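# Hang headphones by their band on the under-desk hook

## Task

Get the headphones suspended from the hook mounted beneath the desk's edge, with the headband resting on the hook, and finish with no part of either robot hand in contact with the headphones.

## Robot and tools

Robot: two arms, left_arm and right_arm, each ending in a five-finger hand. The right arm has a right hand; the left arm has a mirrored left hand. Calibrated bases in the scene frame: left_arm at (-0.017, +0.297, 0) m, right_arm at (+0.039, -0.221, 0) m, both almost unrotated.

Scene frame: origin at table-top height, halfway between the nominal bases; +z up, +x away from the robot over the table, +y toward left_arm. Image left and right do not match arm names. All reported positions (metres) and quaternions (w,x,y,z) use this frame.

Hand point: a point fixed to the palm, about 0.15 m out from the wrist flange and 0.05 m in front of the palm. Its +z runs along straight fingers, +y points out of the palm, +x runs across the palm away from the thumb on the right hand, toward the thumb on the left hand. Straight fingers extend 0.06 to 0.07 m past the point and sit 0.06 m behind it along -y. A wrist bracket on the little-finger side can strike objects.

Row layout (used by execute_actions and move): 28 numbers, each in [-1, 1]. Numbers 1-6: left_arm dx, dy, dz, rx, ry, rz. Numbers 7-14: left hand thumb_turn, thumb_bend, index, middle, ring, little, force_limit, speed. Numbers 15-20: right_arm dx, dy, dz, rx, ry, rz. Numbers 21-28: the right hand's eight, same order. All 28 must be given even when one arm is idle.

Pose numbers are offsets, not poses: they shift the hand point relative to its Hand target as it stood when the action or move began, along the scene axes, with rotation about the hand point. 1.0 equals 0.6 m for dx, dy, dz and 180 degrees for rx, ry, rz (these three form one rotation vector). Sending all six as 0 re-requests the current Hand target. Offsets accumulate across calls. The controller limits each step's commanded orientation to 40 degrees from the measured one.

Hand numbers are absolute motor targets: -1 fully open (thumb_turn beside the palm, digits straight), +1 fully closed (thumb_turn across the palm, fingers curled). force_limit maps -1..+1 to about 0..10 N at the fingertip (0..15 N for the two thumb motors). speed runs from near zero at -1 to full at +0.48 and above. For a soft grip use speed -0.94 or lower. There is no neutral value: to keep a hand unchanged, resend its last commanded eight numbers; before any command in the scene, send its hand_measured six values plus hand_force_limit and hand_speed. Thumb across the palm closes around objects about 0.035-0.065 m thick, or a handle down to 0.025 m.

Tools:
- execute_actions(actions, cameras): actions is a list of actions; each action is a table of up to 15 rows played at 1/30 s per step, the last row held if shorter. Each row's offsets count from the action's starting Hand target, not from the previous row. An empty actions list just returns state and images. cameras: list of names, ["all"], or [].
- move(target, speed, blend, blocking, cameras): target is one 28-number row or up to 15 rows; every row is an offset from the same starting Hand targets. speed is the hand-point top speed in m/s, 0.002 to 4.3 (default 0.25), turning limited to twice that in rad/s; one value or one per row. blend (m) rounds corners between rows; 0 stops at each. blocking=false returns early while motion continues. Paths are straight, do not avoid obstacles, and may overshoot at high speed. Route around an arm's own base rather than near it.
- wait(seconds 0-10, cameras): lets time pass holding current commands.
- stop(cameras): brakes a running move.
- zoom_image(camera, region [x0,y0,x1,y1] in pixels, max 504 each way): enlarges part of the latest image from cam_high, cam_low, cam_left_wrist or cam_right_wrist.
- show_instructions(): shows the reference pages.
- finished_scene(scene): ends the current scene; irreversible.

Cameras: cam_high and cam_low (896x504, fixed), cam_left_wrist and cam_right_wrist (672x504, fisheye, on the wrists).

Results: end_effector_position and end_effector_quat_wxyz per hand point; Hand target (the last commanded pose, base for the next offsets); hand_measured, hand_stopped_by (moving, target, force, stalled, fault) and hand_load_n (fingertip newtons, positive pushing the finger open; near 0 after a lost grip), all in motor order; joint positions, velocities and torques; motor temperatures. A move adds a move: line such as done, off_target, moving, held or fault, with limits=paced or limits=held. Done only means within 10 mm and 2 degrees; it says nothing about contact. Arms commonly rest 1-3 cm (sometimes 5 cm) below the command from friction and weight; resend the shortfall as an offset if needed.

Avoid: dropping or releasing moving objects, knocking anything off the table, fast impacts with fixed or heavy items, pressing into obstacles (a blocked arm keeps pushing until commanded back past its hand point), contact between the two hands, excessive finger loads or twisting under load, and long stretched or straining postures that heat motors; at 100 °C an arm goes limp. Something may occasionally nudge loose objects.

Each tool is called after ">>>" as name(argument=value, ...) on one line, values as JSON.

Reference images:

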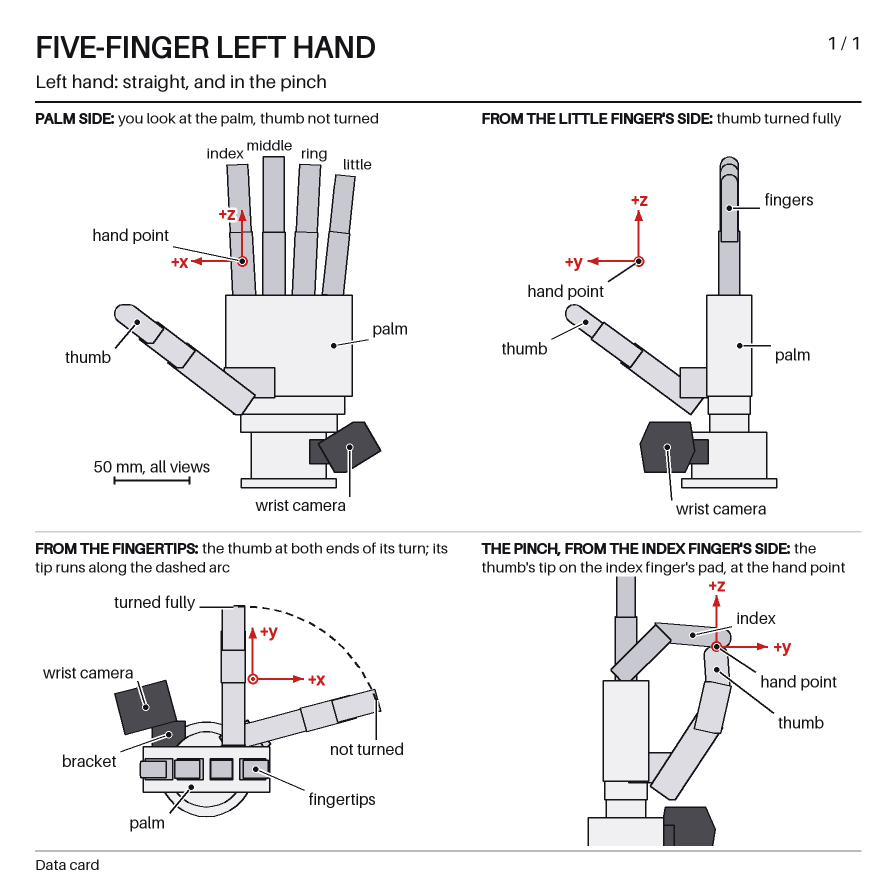

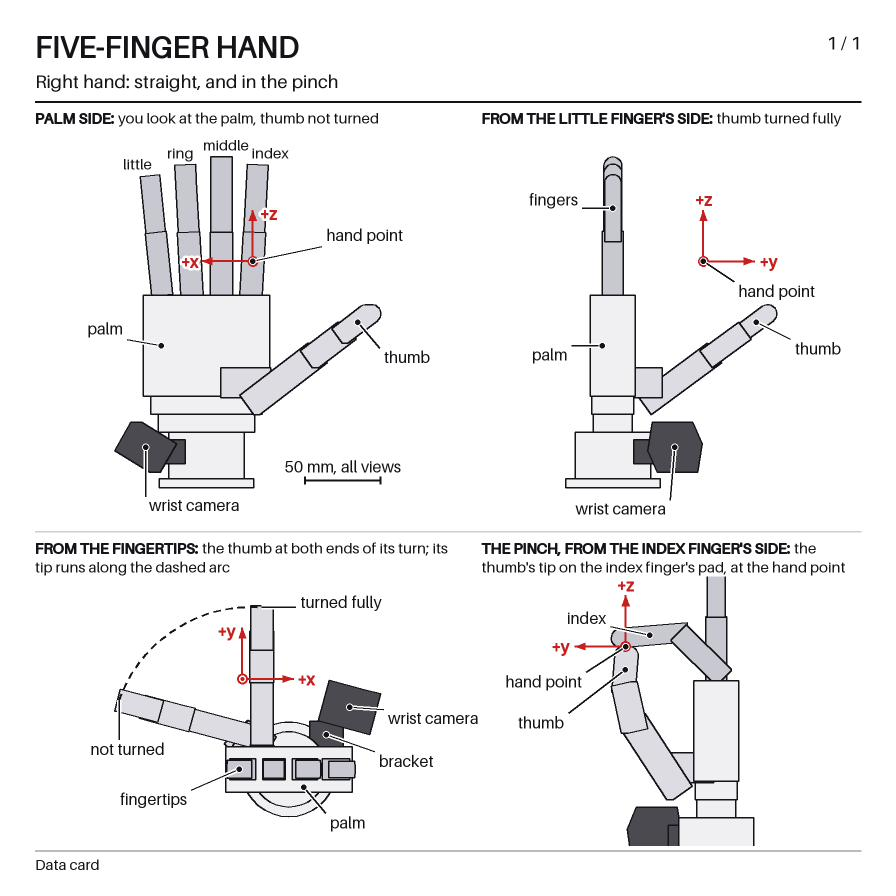

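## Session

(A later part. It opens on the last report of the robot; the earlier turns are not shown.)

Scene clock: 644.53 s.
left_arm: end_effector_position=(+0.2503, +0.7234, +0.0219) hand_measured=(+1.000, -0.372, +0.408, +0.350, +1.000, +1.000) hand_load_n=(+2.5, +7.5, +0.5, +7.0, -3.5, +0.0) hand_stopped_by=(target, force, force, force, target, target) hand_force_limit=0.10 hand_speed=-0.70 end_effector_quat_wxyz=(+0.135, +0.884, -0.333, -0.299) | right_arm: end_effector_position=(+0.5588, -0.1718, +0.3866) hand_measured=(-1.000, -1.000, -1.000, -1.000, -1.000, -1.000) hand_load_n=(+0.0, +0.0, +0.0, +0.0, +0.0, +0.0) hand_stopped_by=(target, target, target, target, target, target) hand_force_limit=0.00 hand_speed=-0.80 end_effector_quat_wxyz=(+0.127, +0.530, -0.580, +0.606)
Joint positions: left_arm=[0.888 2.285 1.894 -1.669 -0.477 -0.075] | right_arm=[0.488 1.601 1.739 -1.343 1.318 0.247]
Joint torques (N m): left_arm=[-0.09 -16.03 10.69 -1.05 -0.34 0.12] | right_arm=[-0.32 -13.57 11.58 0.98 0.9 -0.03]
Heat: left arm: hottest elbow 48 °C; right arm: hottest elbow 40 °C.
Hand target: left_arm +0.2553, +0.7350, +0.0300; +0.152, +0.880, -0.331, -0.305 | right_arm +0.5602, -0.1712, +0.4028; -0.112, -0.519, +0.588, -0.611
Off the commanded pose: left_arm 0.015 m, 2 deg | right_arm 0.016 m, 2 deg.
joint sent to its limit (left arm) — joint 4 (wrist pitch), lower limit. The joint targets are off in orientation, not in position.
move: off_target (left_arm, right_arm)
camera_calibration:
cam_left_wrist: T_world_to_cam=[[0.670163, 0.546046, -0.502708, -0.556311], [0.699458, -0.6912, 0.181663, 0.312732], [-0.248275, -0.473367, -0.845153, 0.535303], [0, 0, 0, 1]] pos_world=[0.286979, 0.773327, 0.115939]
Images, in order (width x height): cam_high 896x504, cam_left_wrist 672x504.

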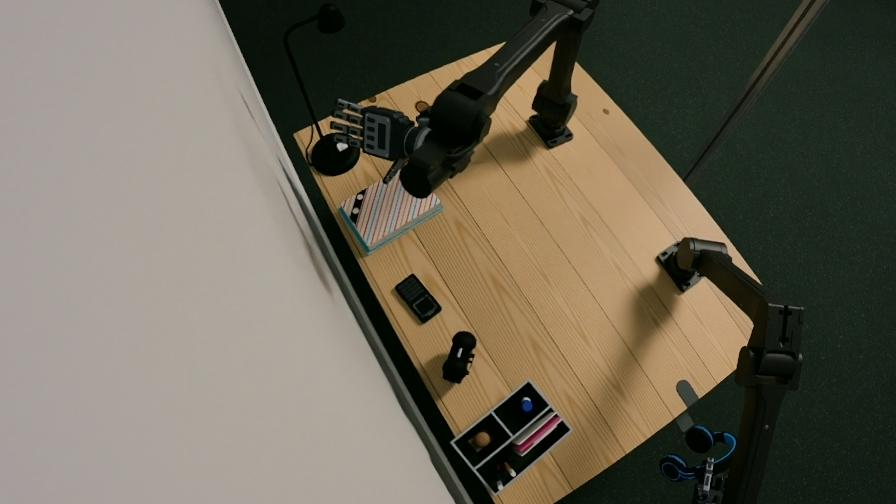

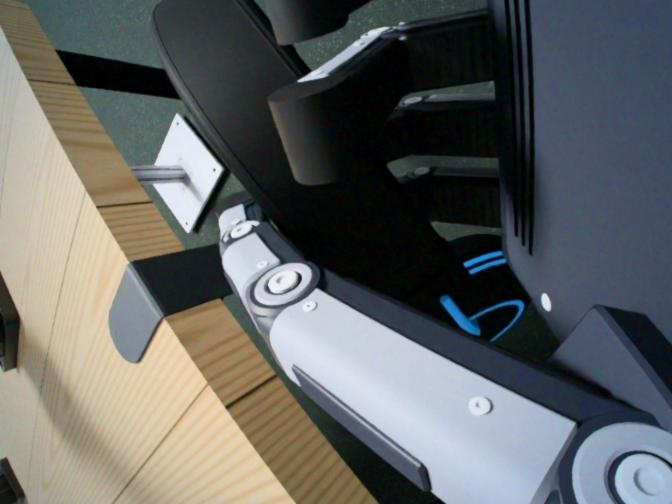

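>>> move(target=[-0.0205,0.0,-0.187,0,0,0,1,0.8,0.6,0.7,1,1,0.1,-0.7,0,0,0,0,0,0,-1,-1,-1,-1,-1,-1,0,-0.8], speed=0.15, cameras=["cam_left_wrist","cam_high"])

>>> zoom_image(camera="cam_high", region=[620, 354, 770, 504])

Scene clock: 706.37 s.
left_arm: end_effector_position=(+0.2435, +0.7230, -0.0861) hand_measured=(+1.000, -0.372, +0.408, +0.350, +1.000, +1.000) hand_load_n=(+3.0, +7.5, +0.0, +6.0, -2.5, +0.0) hand_stopped_by=(target, force, force, force, target, target) hand_force_limit=0.10 hand_speed=-0.70 end_effector_quat_wxyz=(+0.160, +0.876, -0.334, -0.308) | right_arm: end_effector_position=(+0.5588, -0.1718, +0.3866) hand_measured=(-1.000, -1.000, -1.000, -1.000, -1.000, -1.000) hand_load_n=(-0.5, +0.0, +0.0, +0.0, +0.0, +0.0) hand_stopped_by=(target, target, target, target, target, target) hand_force_limit=0.00 hand_speed=-0.80 end_effector_quat_wxyz=(+0.127, +0.530, -0.580, +0.606)
Joint positions: left_arm=[0.897 2.465 1.894 -1.544 -0.481 -0.074] | right_arm=[0.488 1.601 1.739 -1.343 1.318 0.247]
Joint torques (N m): left_arm=[0.91 -17.2 7.92 -0.54 -0.51 0.01] | right_arm=[-1.26 -14.15 11.67 0.95 0.92 -0.03]
Heat: left arm: hottest elbow 47 °C; right arm: hottest elbow 40 °C.
Hand target: left_arm +0.2430, +0.7350, -0.0822; +0.152, +0.880, -0.331, -0.305 | right_arm +0.5602, -0.1712, +0.4028; -0.112, -0.519, +0.588, -0.611
Off the commanded pose: left_arm 0.013 m, 1 deg | right_arm 0.016 m, 2 deg.
move: off_target (left_arm, right_arm)
camera_calibration:
cam_left_wrist: T_world_to_cam=[[0.647756, 0.528686, -0.548546, -0.591722], [0.71039, -0.679282, 0.184182, 0.325815], [-0.275243, -0.508986, -0.815582, 0.476974], [0, 0, 0, 1]] pos_world=[0.283119, 0.776929, 0.00441535]
Images, in order (width x height): cam_high 896x504, cam_left_wrist 672x504.

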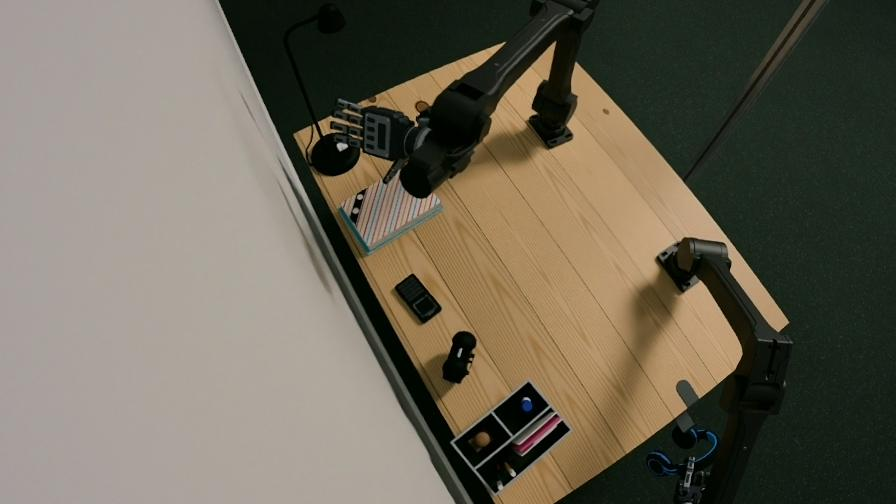

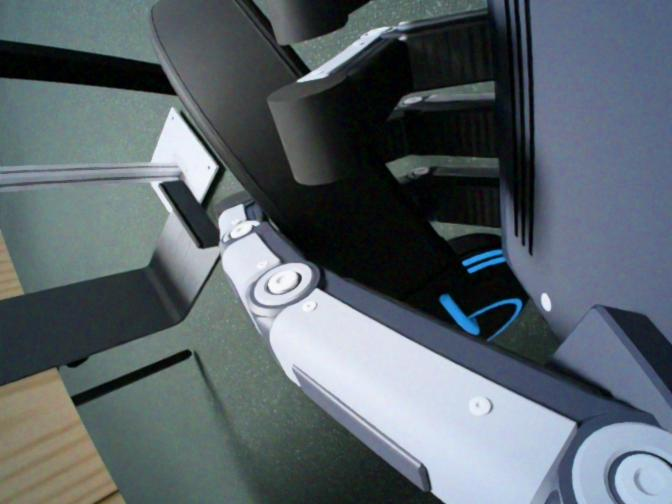

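Scaled by 3.360 from the camera's 896x504 image, which has a finer 1280x720 frame.

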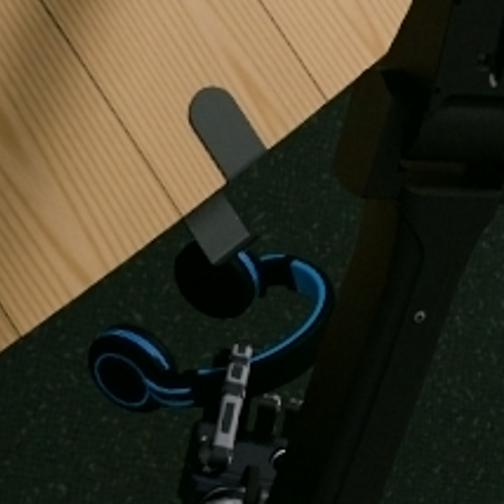

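>>> move(target=[-0.022,-0.163,0.005,0,0,0,1,0.8,0.6,0.7,1,1,0.1,-0.7,0,0,0,0,0,0,-1,-1,-1,-1,-1,-1,0,-0.8], speed=0.1, cameras=["cam_left_wrist","cam_high"])

>>> zoom_image(camera="cam_high", region=[620, 354, 770, 504])

Scene clock: 739.00 s.
left_arm: end_effector_position=(+0.2207, +0.6327, -0.0944) hand_measured=(+1.000, -0.372, +0.408, +0.350, +1.000, +1.000) hand_load_n=(+3.0, +8.0, +0.0, +6.5, -2.0, +0.0) hand_stopped_by=(target, force, force, force, target, target) hand_force_limit=0.10 hand_speed=-0.70 end_effector_quat_wxyz=(+0.172, +0.875, -0.331, -0.310) | right_arm: end_effector_position=(+0.5588, -0.1718, +0.3866) hand_measured=(-1.000, -1.000, -1.000, -1.000, -1.000, -1.000) hand_load_n=(+0.0, +0.0, +0.0, +0.5, +0.0, +0.0) hand_stopped_by=(target, target, target, target, target, target) hand_force_limit=0.00 hand_speed=-0.80 end_effector_quat_wxyz=(+0.127, +0.530, -0.580, +0.606)
Joint positions: left_arm=[0.832 2.321 1.55 -1.396 -0.439 -0.143] | right_arm=[0.488 1.601 1.739 -1.343 1.318 0.247]
Joint torques (N m): left_arm=[-1.38 -18.08 4.63 -0.65 -0.33 -0.11] | right_arm=[-0.44 -14.1 11.81 0.73 0.88 -0.04]
Motor temperatures (°C): left_arm=[25 30 44 26 26 24] | right_arm=[26 35 40 26 28 25]
Heat: left arm: hottest elbow 44 °C; right arm: hottest elbow 40 °C.
Hand target: left_arm +0.2296, +0.6372, -0.0792; +0.152, +0.880, -0.331, -0.305 | right_arm +0.5602, -0.1712, +0.4028; -0.112, -0.519, +0.588, -0.611
Off the commanded pose: left_arm 0.018 m, 2 deg | right_arm 0.016 m, 2 deg.
move: off_target (left_arm, right_arm)
camera_calibration:
cam_left_wrist: T_world_to_cam=[[0.635752, 0.525201, -0.56567, -0.530587], [0.719273, -0.669025, 0.187223, 0.274014], [-0.280118, -0.525898, -0.803097, 0.430865], [0, 0, 0, 1]] pos_world=[0.260924, 0.688578, -0.00541219]
Images, in order (width x height): cam_high 896x504, cam_left_wrist 672x504.

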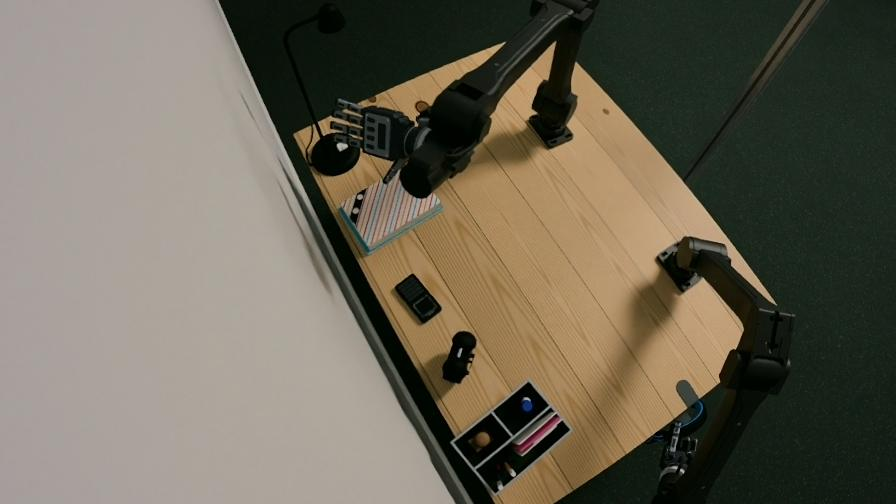

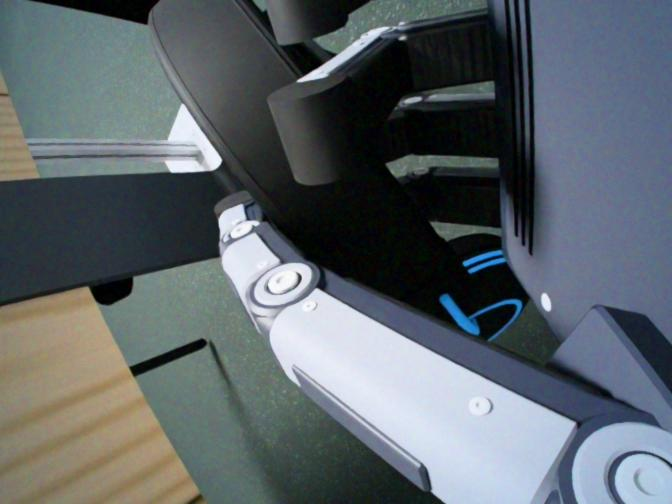

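Scaled by 3.360 from the camera's 896x504 image, which has a finer 1280x720 frame.

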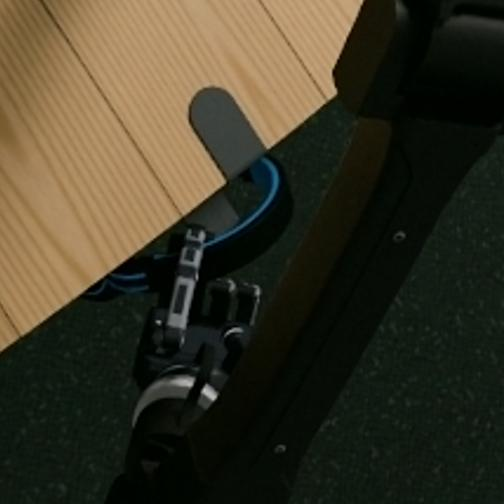

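>>> zoom_image(camera="cam_high", region=[660, 380, 730, 450])

>>> zoom_image(camera="cam_left_wrist", region=[100, 60, 350, 260])

Scaled by 7.200 from the camera's 896x504 image, which has a finer 1280x720 frame.

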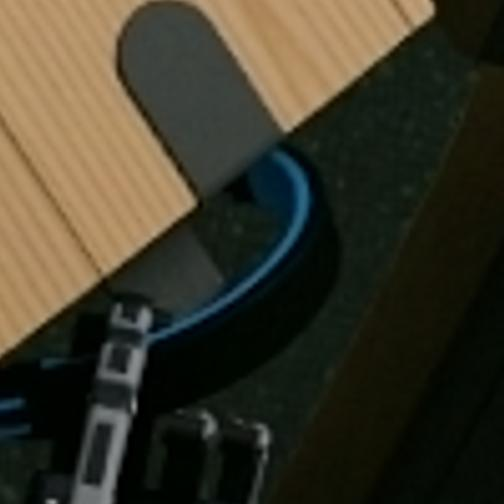

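Scaled by 2.016 from the camera's 672x504 image, which has a finer 960x720 frame.

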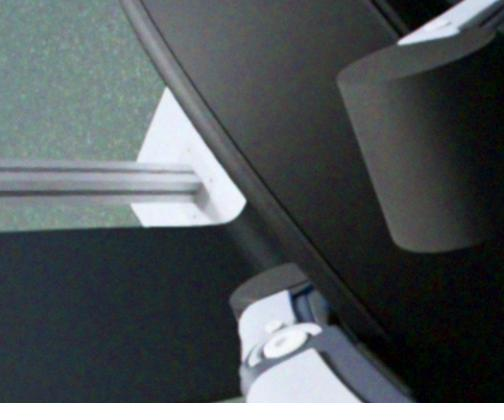

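>>> move(target=[0.01,0.0,0.035,0.1,0,0,1,0.8,0.6,0.7,1,1,0.1,-0.7,0,0,0,0,0,0,-1,-1,-1,-1,-1,-1,0,-0.8], speed=0.1, cameras=["cam_left_wrist","cam_high"])

>>> zoom_image(camera="cam_high", region=[640, 380, 730, 450])

Scene clock: 818.17 s.
left_arm: end_effector_position=(+0.2255, +0.6336, -0.0729) hand_measured=(+1.000, -0.372, +0.408, +0.350, +1.000, +1.000) hand_load_n=(+2.0, +7.5, +0.0, +5.0, -0.5, +0.0) hand_stopped_by=(target, force, force, force, target, target) hand_force_limit=0.10 hand_speed=-0.70 end_effector_quat_wxyz=(+0.034, +0.890, -0.279, -0.359) | right_arm: end_effector_position=(+0.5588, -0.1718, +0.3866) hand_measured=(-1.000, -1.000, -1.000, -1.000, -1.000, -1.000) hand_load_n=(-0.5, +0.0, +0.0, +0.0, +0.0, +0.0) hand_stopped_by=(target, target, target, target, target, target) hand_force_limit=0.00 hand_speed=-0.80 end_effector_quat_wxyz=(+0.127, +0.530, -0.580, +0.606)
Joint positions: left_arm=[0.771 2.172 1.409 -1.271 -0.598 -0.327] | right_arm=[0.488 1.601 1.739 -1.343 1.318 0.247]
Joint torques (N m): left_arm=[-1.67 -16.91 5.03 -0.34 -0.59 -0.09] | right_arm=[-0.67 -13.92 11.62 0.75 0.92 -0.06]
Heat: left arm: hottest elbow 40 °C; right arm: hottest elbow 40 °C.
Hand target: left_arm +0.2356, +0.6373, -0.0583; +0.012, +0.893, -0.280, -0.353 | right_arm +0.5602, -0.1712, +0.4028; -0.112, -0.519, +0.588, -0.611
Off the commanded pose: left_arm 0.018 m, 3 deg | right_arm 0.016 m, 2 deg.
move: off_target (left_arm, right_arm)
camera_calibration:
cam_left_wrist: T_world_to_cam=[[0.634913, 0.672794, -0.379782, -0.601739], [0.718247, -0.695112, -0.0306572, 0.267931], [-0.284617, -0.253313, -0.924568, 0.269475], [0, 0, 0, 1]] pos_world=[0.266308, 0.65935, 0.0288326]
Images, in order (width x height): cam_high 896x504, cam_left_wrist 672x504.

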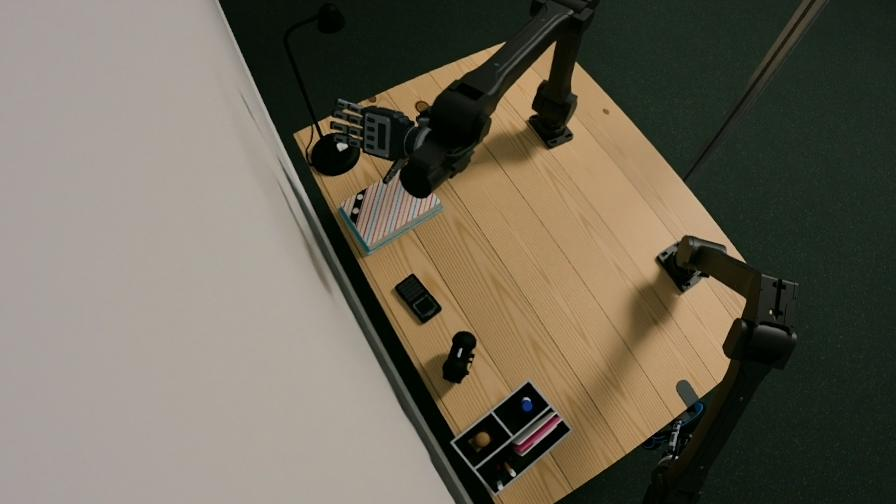

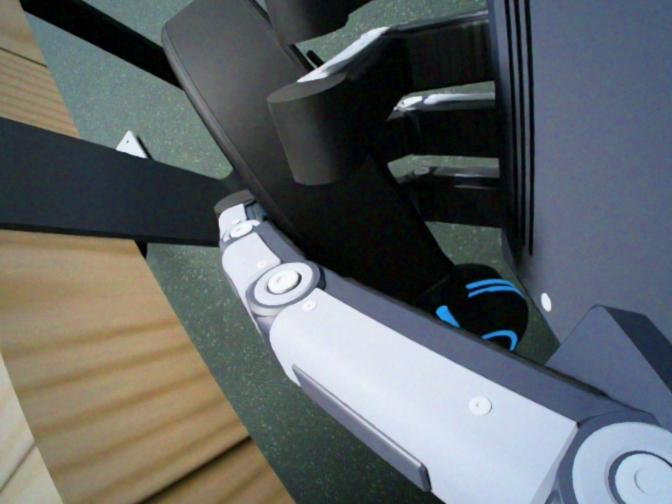

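Scaled by 5.600 from the camera's 896x504 image, which has a finer 1280x720 frame.

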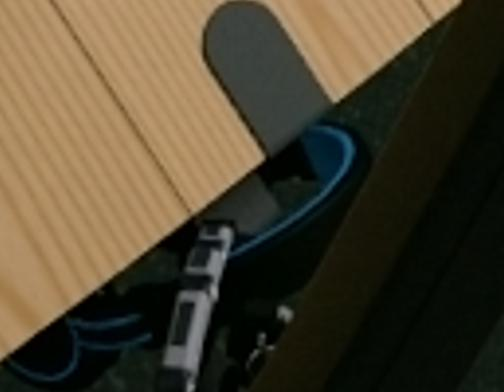

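>>> move(target=[[0.004,-0.03,0.0,0,0,0,1,0.8,0.6,0.7,1,1,0.1,-0.7,0,0,0,0,0,0,-1,-1,-1,-1,-1,-1,0,-0.8],[0.004,-0.028,-0.06,0,0,0,1,0.8,0.6,0.7,1,1,0.1,-0.7,0,0,0,0,0,0,-1,-1,-1,-1,-1,-1,0,-0.8]], speed=0.08, cameras=["cam_left_wrist","cam_high"])

>>> zoom_image(camera="cam_high", region=[640, 380, 730, 450])

Scene clock: 845.63 s.
left_arm: end_effector_position=(+0.2356, +0.6222, -0.0917) hand_measured=(+1.000, -0.372, +0.408, +0.350, +1.000, +1.000) hand_load_n=(+2.0, +7.0, +0.0, +5.0, -0.5, +0.0) hand_stopped_by=(target, force, force, force, target, target) hand_force_limit=0.10 hand_speed=-0.70 end_effector_quat_wxyz=(+0.014, +0.895, -0.276, -0.351) | right_arm: end_effector_position=(+0.5588, -0.1718, +0.3866) hand_measured=(-1.000, -1.000, -1.000, -1.000, -1.000, -1.000) hand_load_n=(+0.0, +0.0, +0.0, +0.0, +0.0, +0.0) hand_stopped_by=(target, target, target, target, target, target) hand_force_limit=0.00 hand_speed=-0.80 end_effector_quat_wxyz=(+0.127, +0.530, -0.580, +0.606)
Joint positions: left_arm=[0.741 2.179 1.375 -1.203 -0.59 -0.358] | right_arm=[0.488 1.601 1.739 -1.343 1.318 0.247]
Joint torques (N m): left_arm=[-1.32 -13.39 4.83 0.02 -0.51 -0.09] | right_arm=[-0.97 -13.68 11.48 0.99 0.91 -0.06]
Motor temperatures (°C): left_arm=[25 32 39 26 26 24] | right_arm=[26 35 40 26 28 25]
Heat: left arm: hottest elbow 39 °C; right arm: hottest elbow 40 °C.
Hand target: left_arm +0.2382, +0.6205, -0.0942; +0.012, +0.893, -0.280, -0.353 | right_arm +0.5602, -0.1712, +0.4028; -0.112, -0.519, +0.588, -0.611
Off the commanded pose: left_arm 0.004 m, 1 deg | right_arm 0.016 m, 2 deg.
move: off_target (right_arm)
camera_calibration:
cam_left_wrist: T_world_to_cam=[[0.648204, 0.681926, -0.338833, -0.612606], [0.716182, -0.697135, -0.0329431, 0.253874], [-0.258677, -0.221312, -0.94027, 0.22464], [0, 0, 0, 1]] pos_world=[0.273383, 0.644453, 0.0120146]
Images, in order (width x height): cam_high 896x504, cam_left_wrist 672x504.

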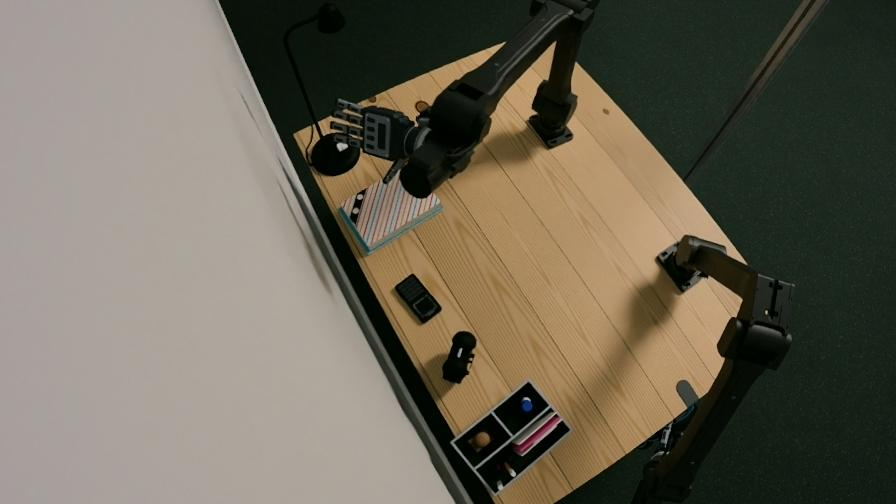

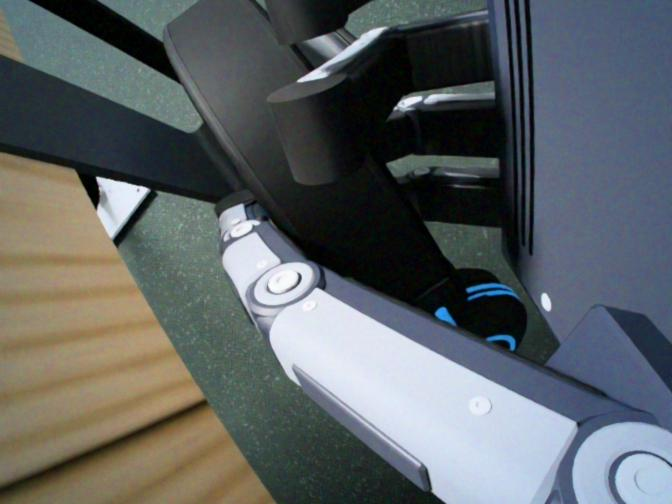

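Scaled by 5.600 from the camera's 896x504 image, which has a finer 1280x720 frame.

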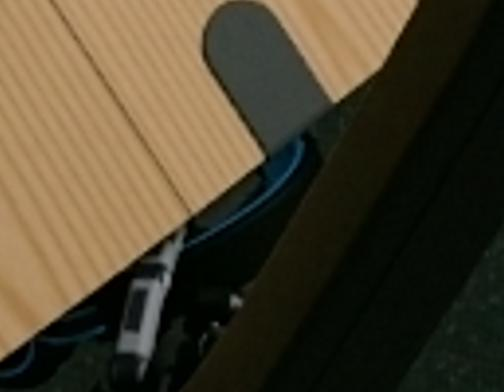

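>>> move(target=[[0.0,-0.01,-0.05,0,0,0,1,0.8,0.6,0.7,1,1,0.1,-0.7,0,0,0,0,0,0,-1,-1,-1,-1,-1,-1,0,-0.8]], speed=0.06, cameras=["cam_left_wrist","cam_high"])

>>> zoom_image(camera="cam_high", region=[640, 380, 730, 450])

>>> zoom_image(camera="cam_left_wrist", region=[100, 0, 350, 260])

Scene clock: 865.70 s.
left_arm: end_effector_position=(+0.2335, +0.6172, -0.1208) hand_measured=(+1.000, -0.372, +0.408, +0.350, +1.000, +1.000) hand_load_n=(+1.5, +7.0, +0.0, +5.0, -0.5, +0.0) hand_stopped_by=(target, force, force, force, target, target) hand_force_limit=0.10 hand_speed=-0.70 end_effector_quat_wxyz=(+0.016, +0.894, -0.276, -0.352) | right_arm: end_effector_position=(+0.5588, -0.1718, +0.3866) hand_measured=(-1.000, -1.000, -1.000, -1.000, -1.000, -1.000) hand_load_n=(+0.0, +0.0, +0.0, +0.0, +0.0, +0.0) hand_stopped_by=(target, target, target, target, target, target) hand_force_limit=0.00 hand_speed=-0.80 end_effector_quat_wxyz=(+0.127, +0.530, -0.580, +0.606)
Joint positions: left_arm=[0.737 2.23 1.365 -1.149 -0.588 -0.364] | right_arm=[0.488 1.601 1.739 -1.343 1.318 0.247]
Joint torques (N m): left_arm=[-1.67 -13.33 4.51 -0.23 -0.43 -0.11] | right_arm=[0.32 -12.81 11.45 0.98 0.92 -0.02]
Heat: left arm: hottest elbow 39 °C; right arm: hottest elbow 40 °C.
Hand target: left_arm +0.2381, +0.6145, -0.1242; +0.012, +0.893, -0.280, -0.353 | right_arm +0.5602, -0.1712, +0.4028; -0.112, -0.519, +0.588, -0.611
Off the commanded pose: left_arm 0.006 m, 1 deg | right_arm 0.016 m, 2 deg.
move: off_target (right_arm)
camera_calibration:
cam_left_wrist: T_world_to_cam=[[0.646382, 0.682048, -0.342054, -0.617854], [0.716988, -0.696281, -0.0334725, 0.250074], [-0.260996, -0.223613, -0.939084, 0.197737], [0, 0, 0, 1]] pos_world=[0.271678, 0.639745, -0.0172768]
Images, in order (width x height): cam_high 896x504, cam_left_wrist 672x504.

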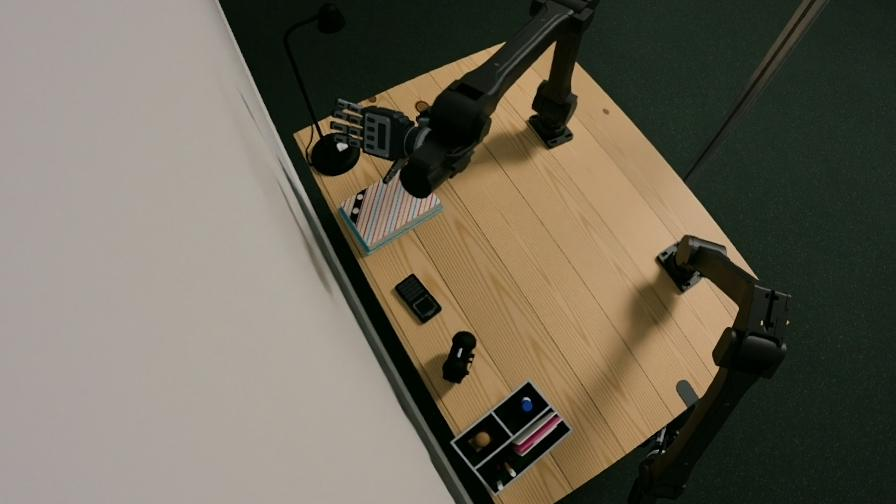

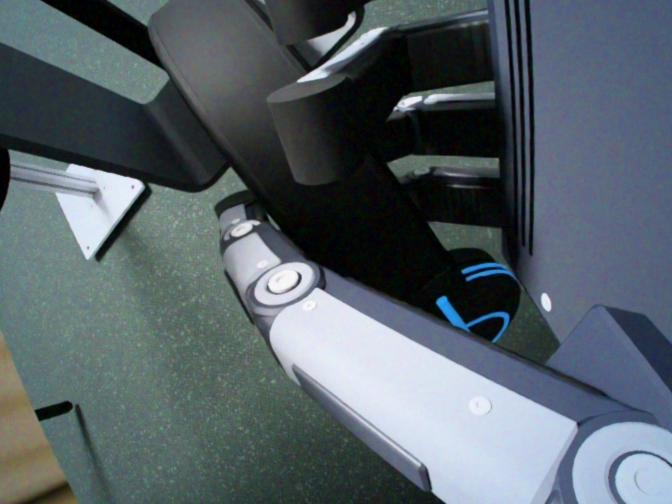

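Scaled by 5.600 from the camera's 896x504 image, which has a finer 1280x720 frame.

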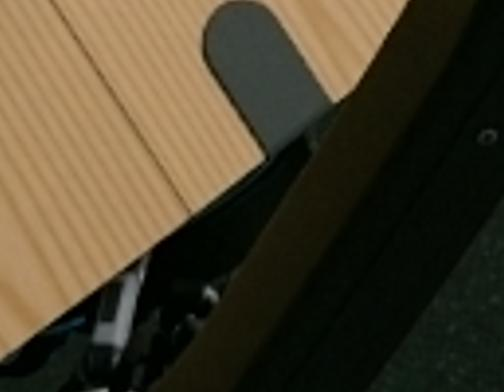

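Scaled by 1.938 from the camera's 672x504 image, which has a finer 960x720 frame.

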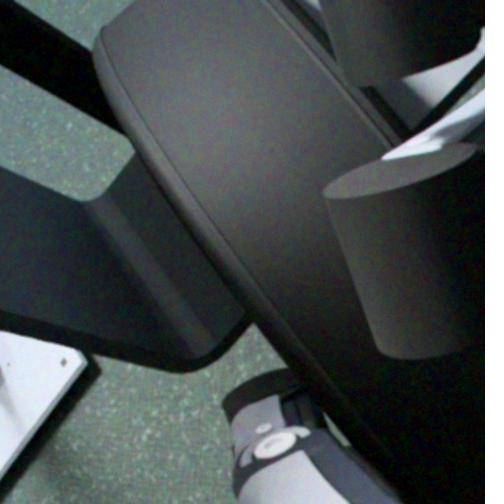

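>>> move(target=[[0.0,-0.003,-0.01,0,0,0,1,0.8,0.6,0.7,1,1,0.1,-0.7,0,0,0,0,0,0,-1,-1,-1,-1,-1,-1,0,-0.8],[0.028,-0.003,-0.05,0,0.111,0,1,0.8,0.6,0.7,1,1,0.1,-0.7,0,0,0,0,0,0,-1,-1,-1,-1,-1,-1,0,-0.8]], speed=0.06, cameras=["cam_left_wrist","cam_high"])

>>> zoom_image(camera="cam_high", region=[620, 380, 730, 470])

>>> zoom_image(camera="cam_left_wrist", region=[0, 0, 350, 350])

Scene clock: 897.30 s.
left_arm: end_effector_position=(+0.2414, +0.6125, -0.1510) hand_measured=(+1.000, -0.372, +0.408, +0.350, +1.000, +1.000) hand_load_n=(+1.5, +7.5, +0.0, +4.0, -0.5, +0.0) hand_stopped_by=(target, force, force, force, target, target) hand_force_limit=0.10 hand_speed=-0.70 end_effector_quat_wxyz=(+0.070, +0.818, -0.272, -0.502) | right_arm: end_effector_position=(+0.5588, -0.1718, +0.3866) hand_measured=(-1.000, -1.000, -1.000, -1.000, -1.000, -1.000) hand_load_n=(+0.0, +0.0, +0.0, +0.0, +0.0, +0.0) hand_stopped_by=(target, target, target, target, target, target) hand_force_limit=0.00 hand_speed=-0.80 end_effector_quat_wxyz=(+0.127, +0.530, -0.580, +0.606)
Joint positions: left_arm=[0.669 2.547 1.667 -1.556 -0.724 -0.596] | right_arm=[0.488 1.601 1.739 -1.343 1.318 0.247]
Joint torques (N m): left_arm=[-2.2 -14.33 6.64 -1.43 -0.26 -0.2] | right_arm=[-0.62 -14.45 11.84 0.65 0.85 -0.01]
Heat: left arm: hottest elbow 39 °C; right arm: hottest elbow 40 °C.
Hand target: left_arm +0.2550, +0.6126, -0.1542; +0.061, +0.818, -0.273, -0.502 | right_arm +0.5602, -0.1712, +0.4028; -0.112, -0.519, +0.588, -0.611
Off the commanded pose: left_arm 0.014 m, 1 deg | right_arm 0.016 m, 2 deg.
move: off_target (left_arm, right_arm)
camera_calibration:
cam_left_wrist: T_world_to_cam=[[0.487897, 0.673717, -0.555033, -0.6188], [0.660618, -0.700602, -0.269703, 0.220741], [-0.570561, -0.235077, -0.786892, 0.275075], [0, 0, 0, 1]] pos_world=[0.313033, 0.636212, -0.0674651]
Images, in order (width x height): cam_high 896x504, cam_left_wrist 672x504.

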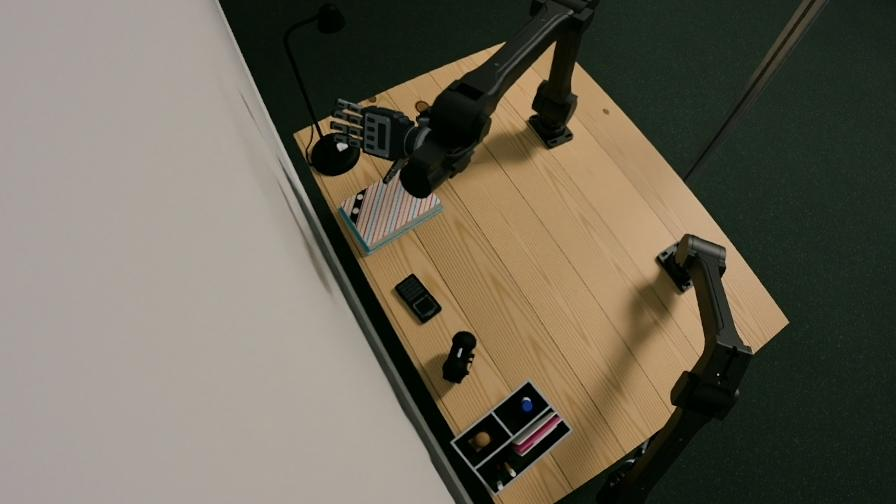

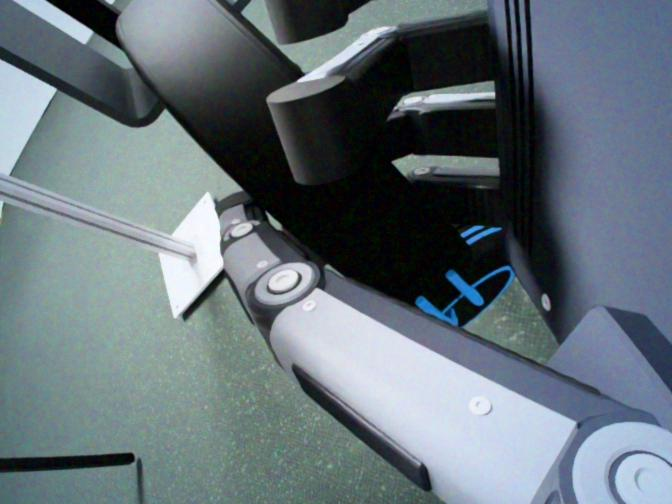

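Scaled by 4.582 from the camera's 896x504 image, which has a finer 1280x720 frame.

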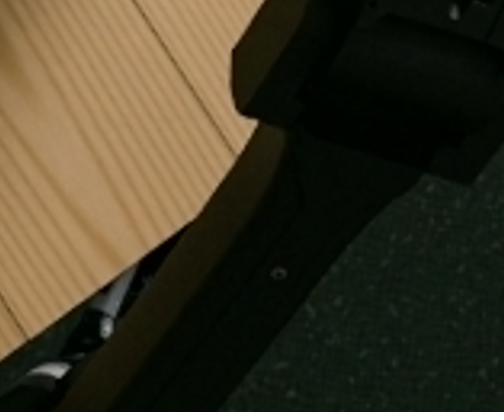

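Scaled by 1.440 from the camera's 672x504 image, which has a finer 960x720 frame.

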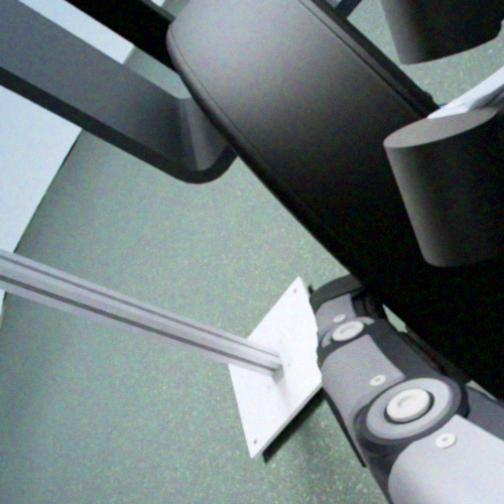

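>>> move(target=[[0.0,0,0,0,0,0,1,-0.9,0.6,0.7,1,1,0.1,-0.6,0,0,0,0,0,0,-1,-1,-1,-1,-1,-1,0,-0.8],[-0.012,0,-0.012,0,0,0,1,-0.9,0.6,0.7,1,1,0.1,-0.6,0,0,0,0,0,0,-1,-1,-1,-1,-1,-1,0,-0.8]], speed=0.06, cameras=["cam_left_wrist"])

Scene clock: 916.90 s.
left_arm: end_effector_position=(+0.2402, +0.6118, -0.1532) hand_measured=(+1.000, -0.900, +0.408, +0.352, +1.000, +1.000) hand_load_n=(+0.0, -0.5, +0.0, +0.5, +0.0, +0.0) hand_stopped_by=(target, target, force, force, target, target) hand_force_limit=0.10 hand_speed=-0.60 end_effector_quat_wxyz=(+0.070, +0.816, -0.272, -0.504) | right_arm: end_effector_position=(+0.5588, -0.1718, +0.3866) hand_measured=(-1.000, -1.000, -1.000, -1.000, -1.000, -1.000) hand_load_n=(+0.0, +0.0, +0.0, +0.0, +0.0, -0.5) hand_stopped_by=(target, target, target, target, target, target) hand_force_limit=0.00 hand_speed=-0.80 end_effector_quat_wxyz=(+0.127, +0.530, -0.580, +0.606)
Joint positions: left_arm=[0.669 2.553 1.667 -1.556 -0.727 -0.6] | right_arm=[0.488 1.601 1.739 -1.343 1.318 0.247]
Joint torques (N m): left_arm=[-1.49 -14.45 5.19 -0.57 -0.38 -0.11] | right_arm=[-0.21 -13.86 11.66 1.03 0.92 -0.03]
Heat: left arm: hottest elbow 39 °C; right arm: hottest elbow 40 °C.
Hand target: left_arm +0.2477, +0.6127, -0.1614; +0.061, +0.818, -0.273, -0.502 | right_arm +0.5602, -0.1712, +0.4028; -0.112, -0.519, +0.588, -0.611
Off the commanded pose: left_arm 0.011 m, 1 deg | right_arm 0.016 m, 2 deg.
move: off_target (left_arm, right_arm)
camera_calibration:
cam_left_wrist: T_world_to_cam=[[0.485571, 0.673996, -0.556732, -0.618923], [0.658887, -0.70071, -0.27363, 0.220288], [-0.574533, -0.233957, -0.784332, 0.273151], [0, 0, 0, 1]] pos_world=[0.31232, 0.635415, -0.0700558]
Images, in order (width x height): cam_left_wrist 672x504.

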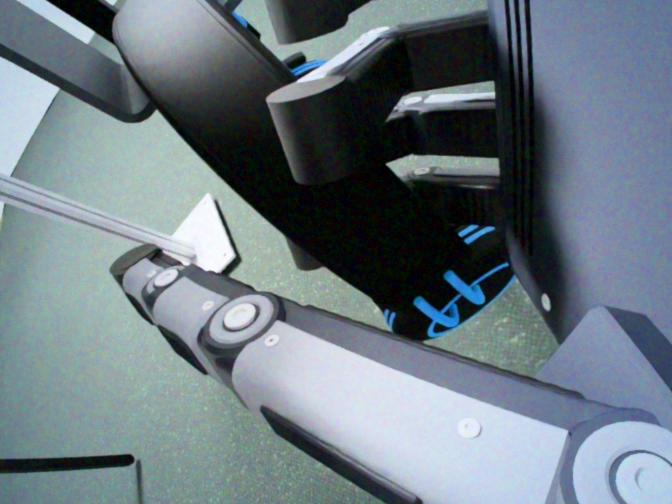

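>>> move(target=[[-0.005,0.06,-0.008,0,0,0,1,-0.9,0.6,0.7,1,1,0.1,-0.6,0,0,0,0,0,0,-1,-1,-1,-1,-1,-1,0,-0.8]], speed=0.05, cameras=["cam_left_wrist","cam_high"])

Scene clock: 947.83 s.
left_arm: end_effector_position=(+0.2434, +0.6409, -0.1610) hand_measured=(+1.000, -0.900, +0.408, +0.352, +1.000, +1.000) hand_load_n=(+0.5, +1.0, +0.5, +0.0, +0.0, +0.0) hand_stopped_by=(target, target, force, force, target, target) hand_force_limit=0.10 hand_speed=-0.60 end_effector_quat_wxyz=(+0.059, +0.817, -0.273, -0.504) | right_arm: end_effector_position=(+0.5588, -0.1718, +0.3866) hand_measured=(-1.000, -1.000, -1.000, -1.000, -1.000, -1.000) hand_load_n=(+0.0, +0.0, +0.0, +0.0, +0.0, +0.0) hand_stopped_by=(target, target, target, target, target, target) hand_force_limit=0.00 hand_speed=-0.80 end_effector_quat_wxyz=(+0.127, +0.530, -0.580, +0.606)
Joint positions: left_arm=[0.699 2.589 1.741 -1.556 -0.766 -0.57] | right_arm=[0.488 1.601 1.739 -1.343 1.318 0.247]
Joint torques (N m): left_arm=[0.38 -14.56 6.53 -0.98 -0.44 0.04] | right_arm=[-1.67 -13.51 11.36 0.72 0.87 -0.11]
Heat: left arm: hottest elbow 38 °C; right arm: hottest elbow 40 °C.
Hand target: left_arm +0.2448, +0.6488, -0.1662; +0.060, +0.818, -0.273, -0.502 | right_arm +0.5602, -0.1712, +0.4028; -0.112, -0.519, +0.588, -0.611
Off the commanded pose: left_arm 0.009 m, 0 deg | right_arm 0.016 m, 2 deg.
move: off_target (right_arm)
camera_calibration:
cam_left_wrist: T_world_to_cam=[[0.498718, 0.677023, -0.541221, -0.647021], [0.651669, -0.704581, -0.28088, 0.239507], [-0.571496, -0.212617, -0.792582, 0.26003], [0, 0, 0, 1]] pos_world=[0.315208, 0.662087, -0.0768132]
Images, in order (width x height): cam_high 896x504, cam_left_wrist 672x504.

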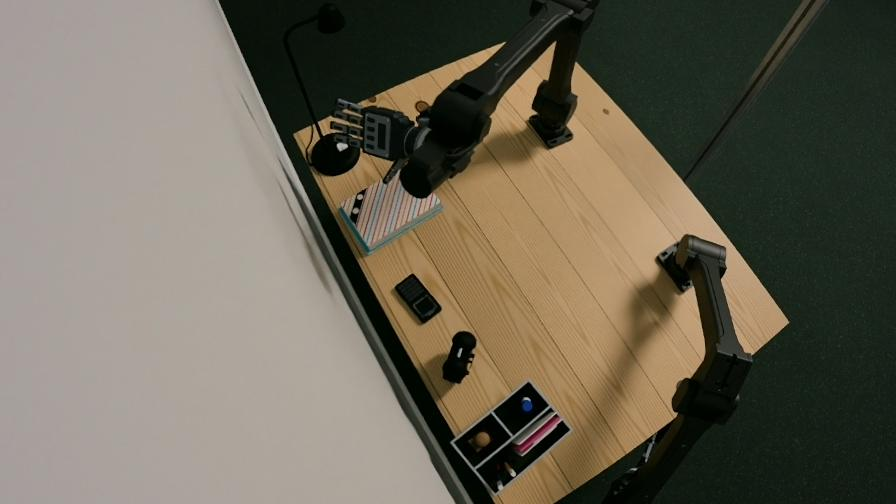

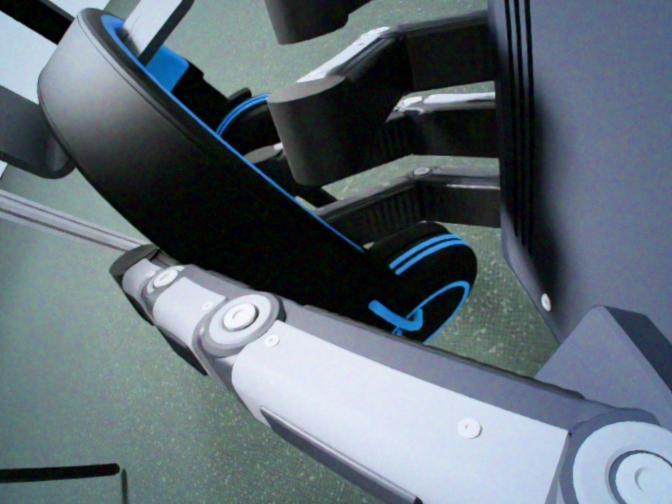

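>>> move(target=[[0.004,0.05,0.0,0,0,0,1,-1,0.6,0.7,1,1,0.1,-0.6,0,0,0,0,0,0,-1,-1,-1,-1,-1,-1,0,-0.8]], speed=0.05, cameras=["cam_left_wrist"])

Scene clock: 964.70 s.
left_arm: end_effector_position=(+0.2424, +0.6667, -0.1590) hand_measured=(+1.000, -1.000, +0.408, +0.352, +1.000, +1.000) hand_load_n=(+1.5, +0.5, +2.5, +0.0, +0.0, +0.0) hand_stopped_by=(target, target, force, force, target, target) hand_force_limit=0.10 hand_speed=-0.60 end_effector_quat_wxyz=(+0.068, +0.813, -0.280, -0.507) | right_arm: end_effector_position=(+0.5588, -0.1718, +0.3866) hand_measured=(-1.000, -1.000, -1.000, -1.000, -1.000, -1.000) hand_load_n=(+0.0, +0.0, +0.0, +0.0, +0.0, +0.0) hand_stopped_by=(target, target, target, target, target, target) hand_force_limit=0.00 hand_speed=-0.80 end_effector_quat_wxyz=(+0.127, +0.530, -0.580, +0.606)
Joint positions: left_arm=[0.733 2.624 1.823 -1.595 -0.789 -0.526] | right_arm=[0.488 1.601 1.739 -1.343 1.318 0.247]
Joint torques (N m): left_arm=[0.38 -14.97 7.91 -0.77 -0.51 -0.06] | right_arm=[-0.44 -13.33 11.73 1.03 0.87 -0.07]
Heat: left arm: hottest elbow 39 °C; right arm: hottest elbow 40 °C.
Hand target: left_arm +0.2472, +0.6787, -0.1662; +0.061, +0.818, -0.273, -0.502 | right_arm +0.5602, -0.1712, +0.4028; -0.112, -0.519, +0.588, -0.611
Off the commanded pose: left_arm 0.015 m, 1 deg | right_arm 0.016 m, 2 deg.
move: off_target (left_arm, right_arm)
camera_calibration:
cam_left_wrist: T_world_to_cam=[[0.494584, 0.663484, -0.561405, -0.656083], [0.644989, -0.71315, -0.274602, 0.267195], [-0.58256, -0.226286, -0.780653, 0.280175], [0, 0, 0, 1]] pos_world=[0.315369, 0.689251, -0.0762362]
Images, in order (width x height): cam_left_wrist 672x504.

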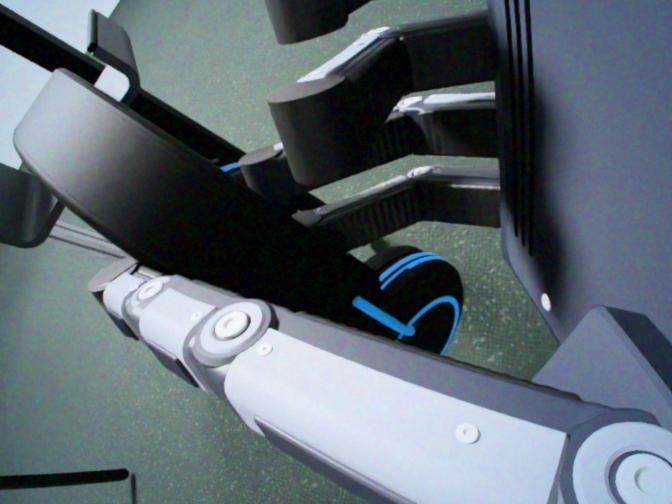

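>>> move(target=[[-0.02,0.0,0.035,0,0,0,1,-1,0.6,0.7,1,1,0.1,-0.6,0,0,0,0,0,0,-1,-1,-1,-1,-1,-1,0,-0.8]], speed=0.05, cameras=["cam_left_wrist"])

Scene clock: 988.47 s.
left_arm: end_effector_position=(+0.2327, +0.6676, -0.1570) hand_measured=(+1.000, -1.000, +0.408, +0.352, +1.000, +1.000) hand_load_n=(+1.0, +0.0, +0.0, +0.0, +0.0, +0.0) hand_stopped_by=(target, target, force, force, target, target) hand_force_limit=0.10 hand_speed=-0.60 end_effector_quat_wxyz=(+0.072, +0.809, -0.280, -0.511) | right_arm: end_effector_position=(+0.5588, -0.1718, +0.3866) hand_measured=(-1.000, -1.000, -1.000, -1.000, -1.000, -1.000) hand_load_n=(+0.0, +0.0, +0.0, +0.0, +0.0, +0.0) hand_stopped_by=(target, target, target, target, target, target) hand_force_limit=0.00 hand_speed=-0.80 end_effector_quat_wxyz=(+0.127, +0.530, -0.580, +0.606)
Joint positions: left_arm=[0.745 2.618 1.802 -1.592 -0.801 -0.524] | right_arm=[0.488 1.601 1.739 -1.343 1.318 0.247]
Joint torques (N m): left_arm=[0.62 -19.08 4.08 -0.49 -0.45 0.04] | right_arm=[-0.97 -13.16 11.67 0.7 0.91 -0.04]
Heat: left arm: hottest elbow 39 °C; right arm: hottest elbow 41 °C.
Hand target: left_arm +0.2352, +0.6787, -0.1451; +0.061, +0.818, -0.273, -0.502 | right_arm +0.5602, -0.1712, +0.4028; -0.112, -0.519, +0.588, -0.611
Off the commanded pose: left_arm 0.016 m, 2 deg | right_arm 0.016 m, 2 deg.
move: off_target (left_arm, right_arm)
camera_calibration:
cam_left_wrist: T_world_to_cam=[[0.485705, 0.662468, -0.570287, -0.649404], [0.642801, -0.712806, -0.280561, 0.274055], [-0.592366, -0.230311, -0.772048, 0.282575], [0, 0, 0, 1]] pos_world=[0.306644, 0.690637, -0.0752957]
Images, in order (width x height): cam_left_wrist 672x504.

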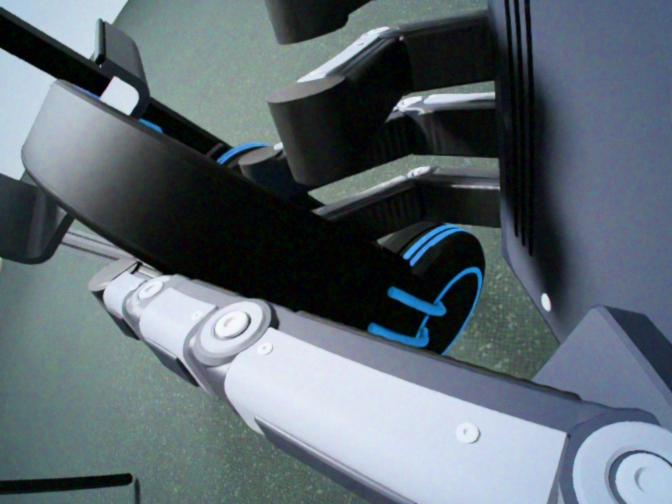

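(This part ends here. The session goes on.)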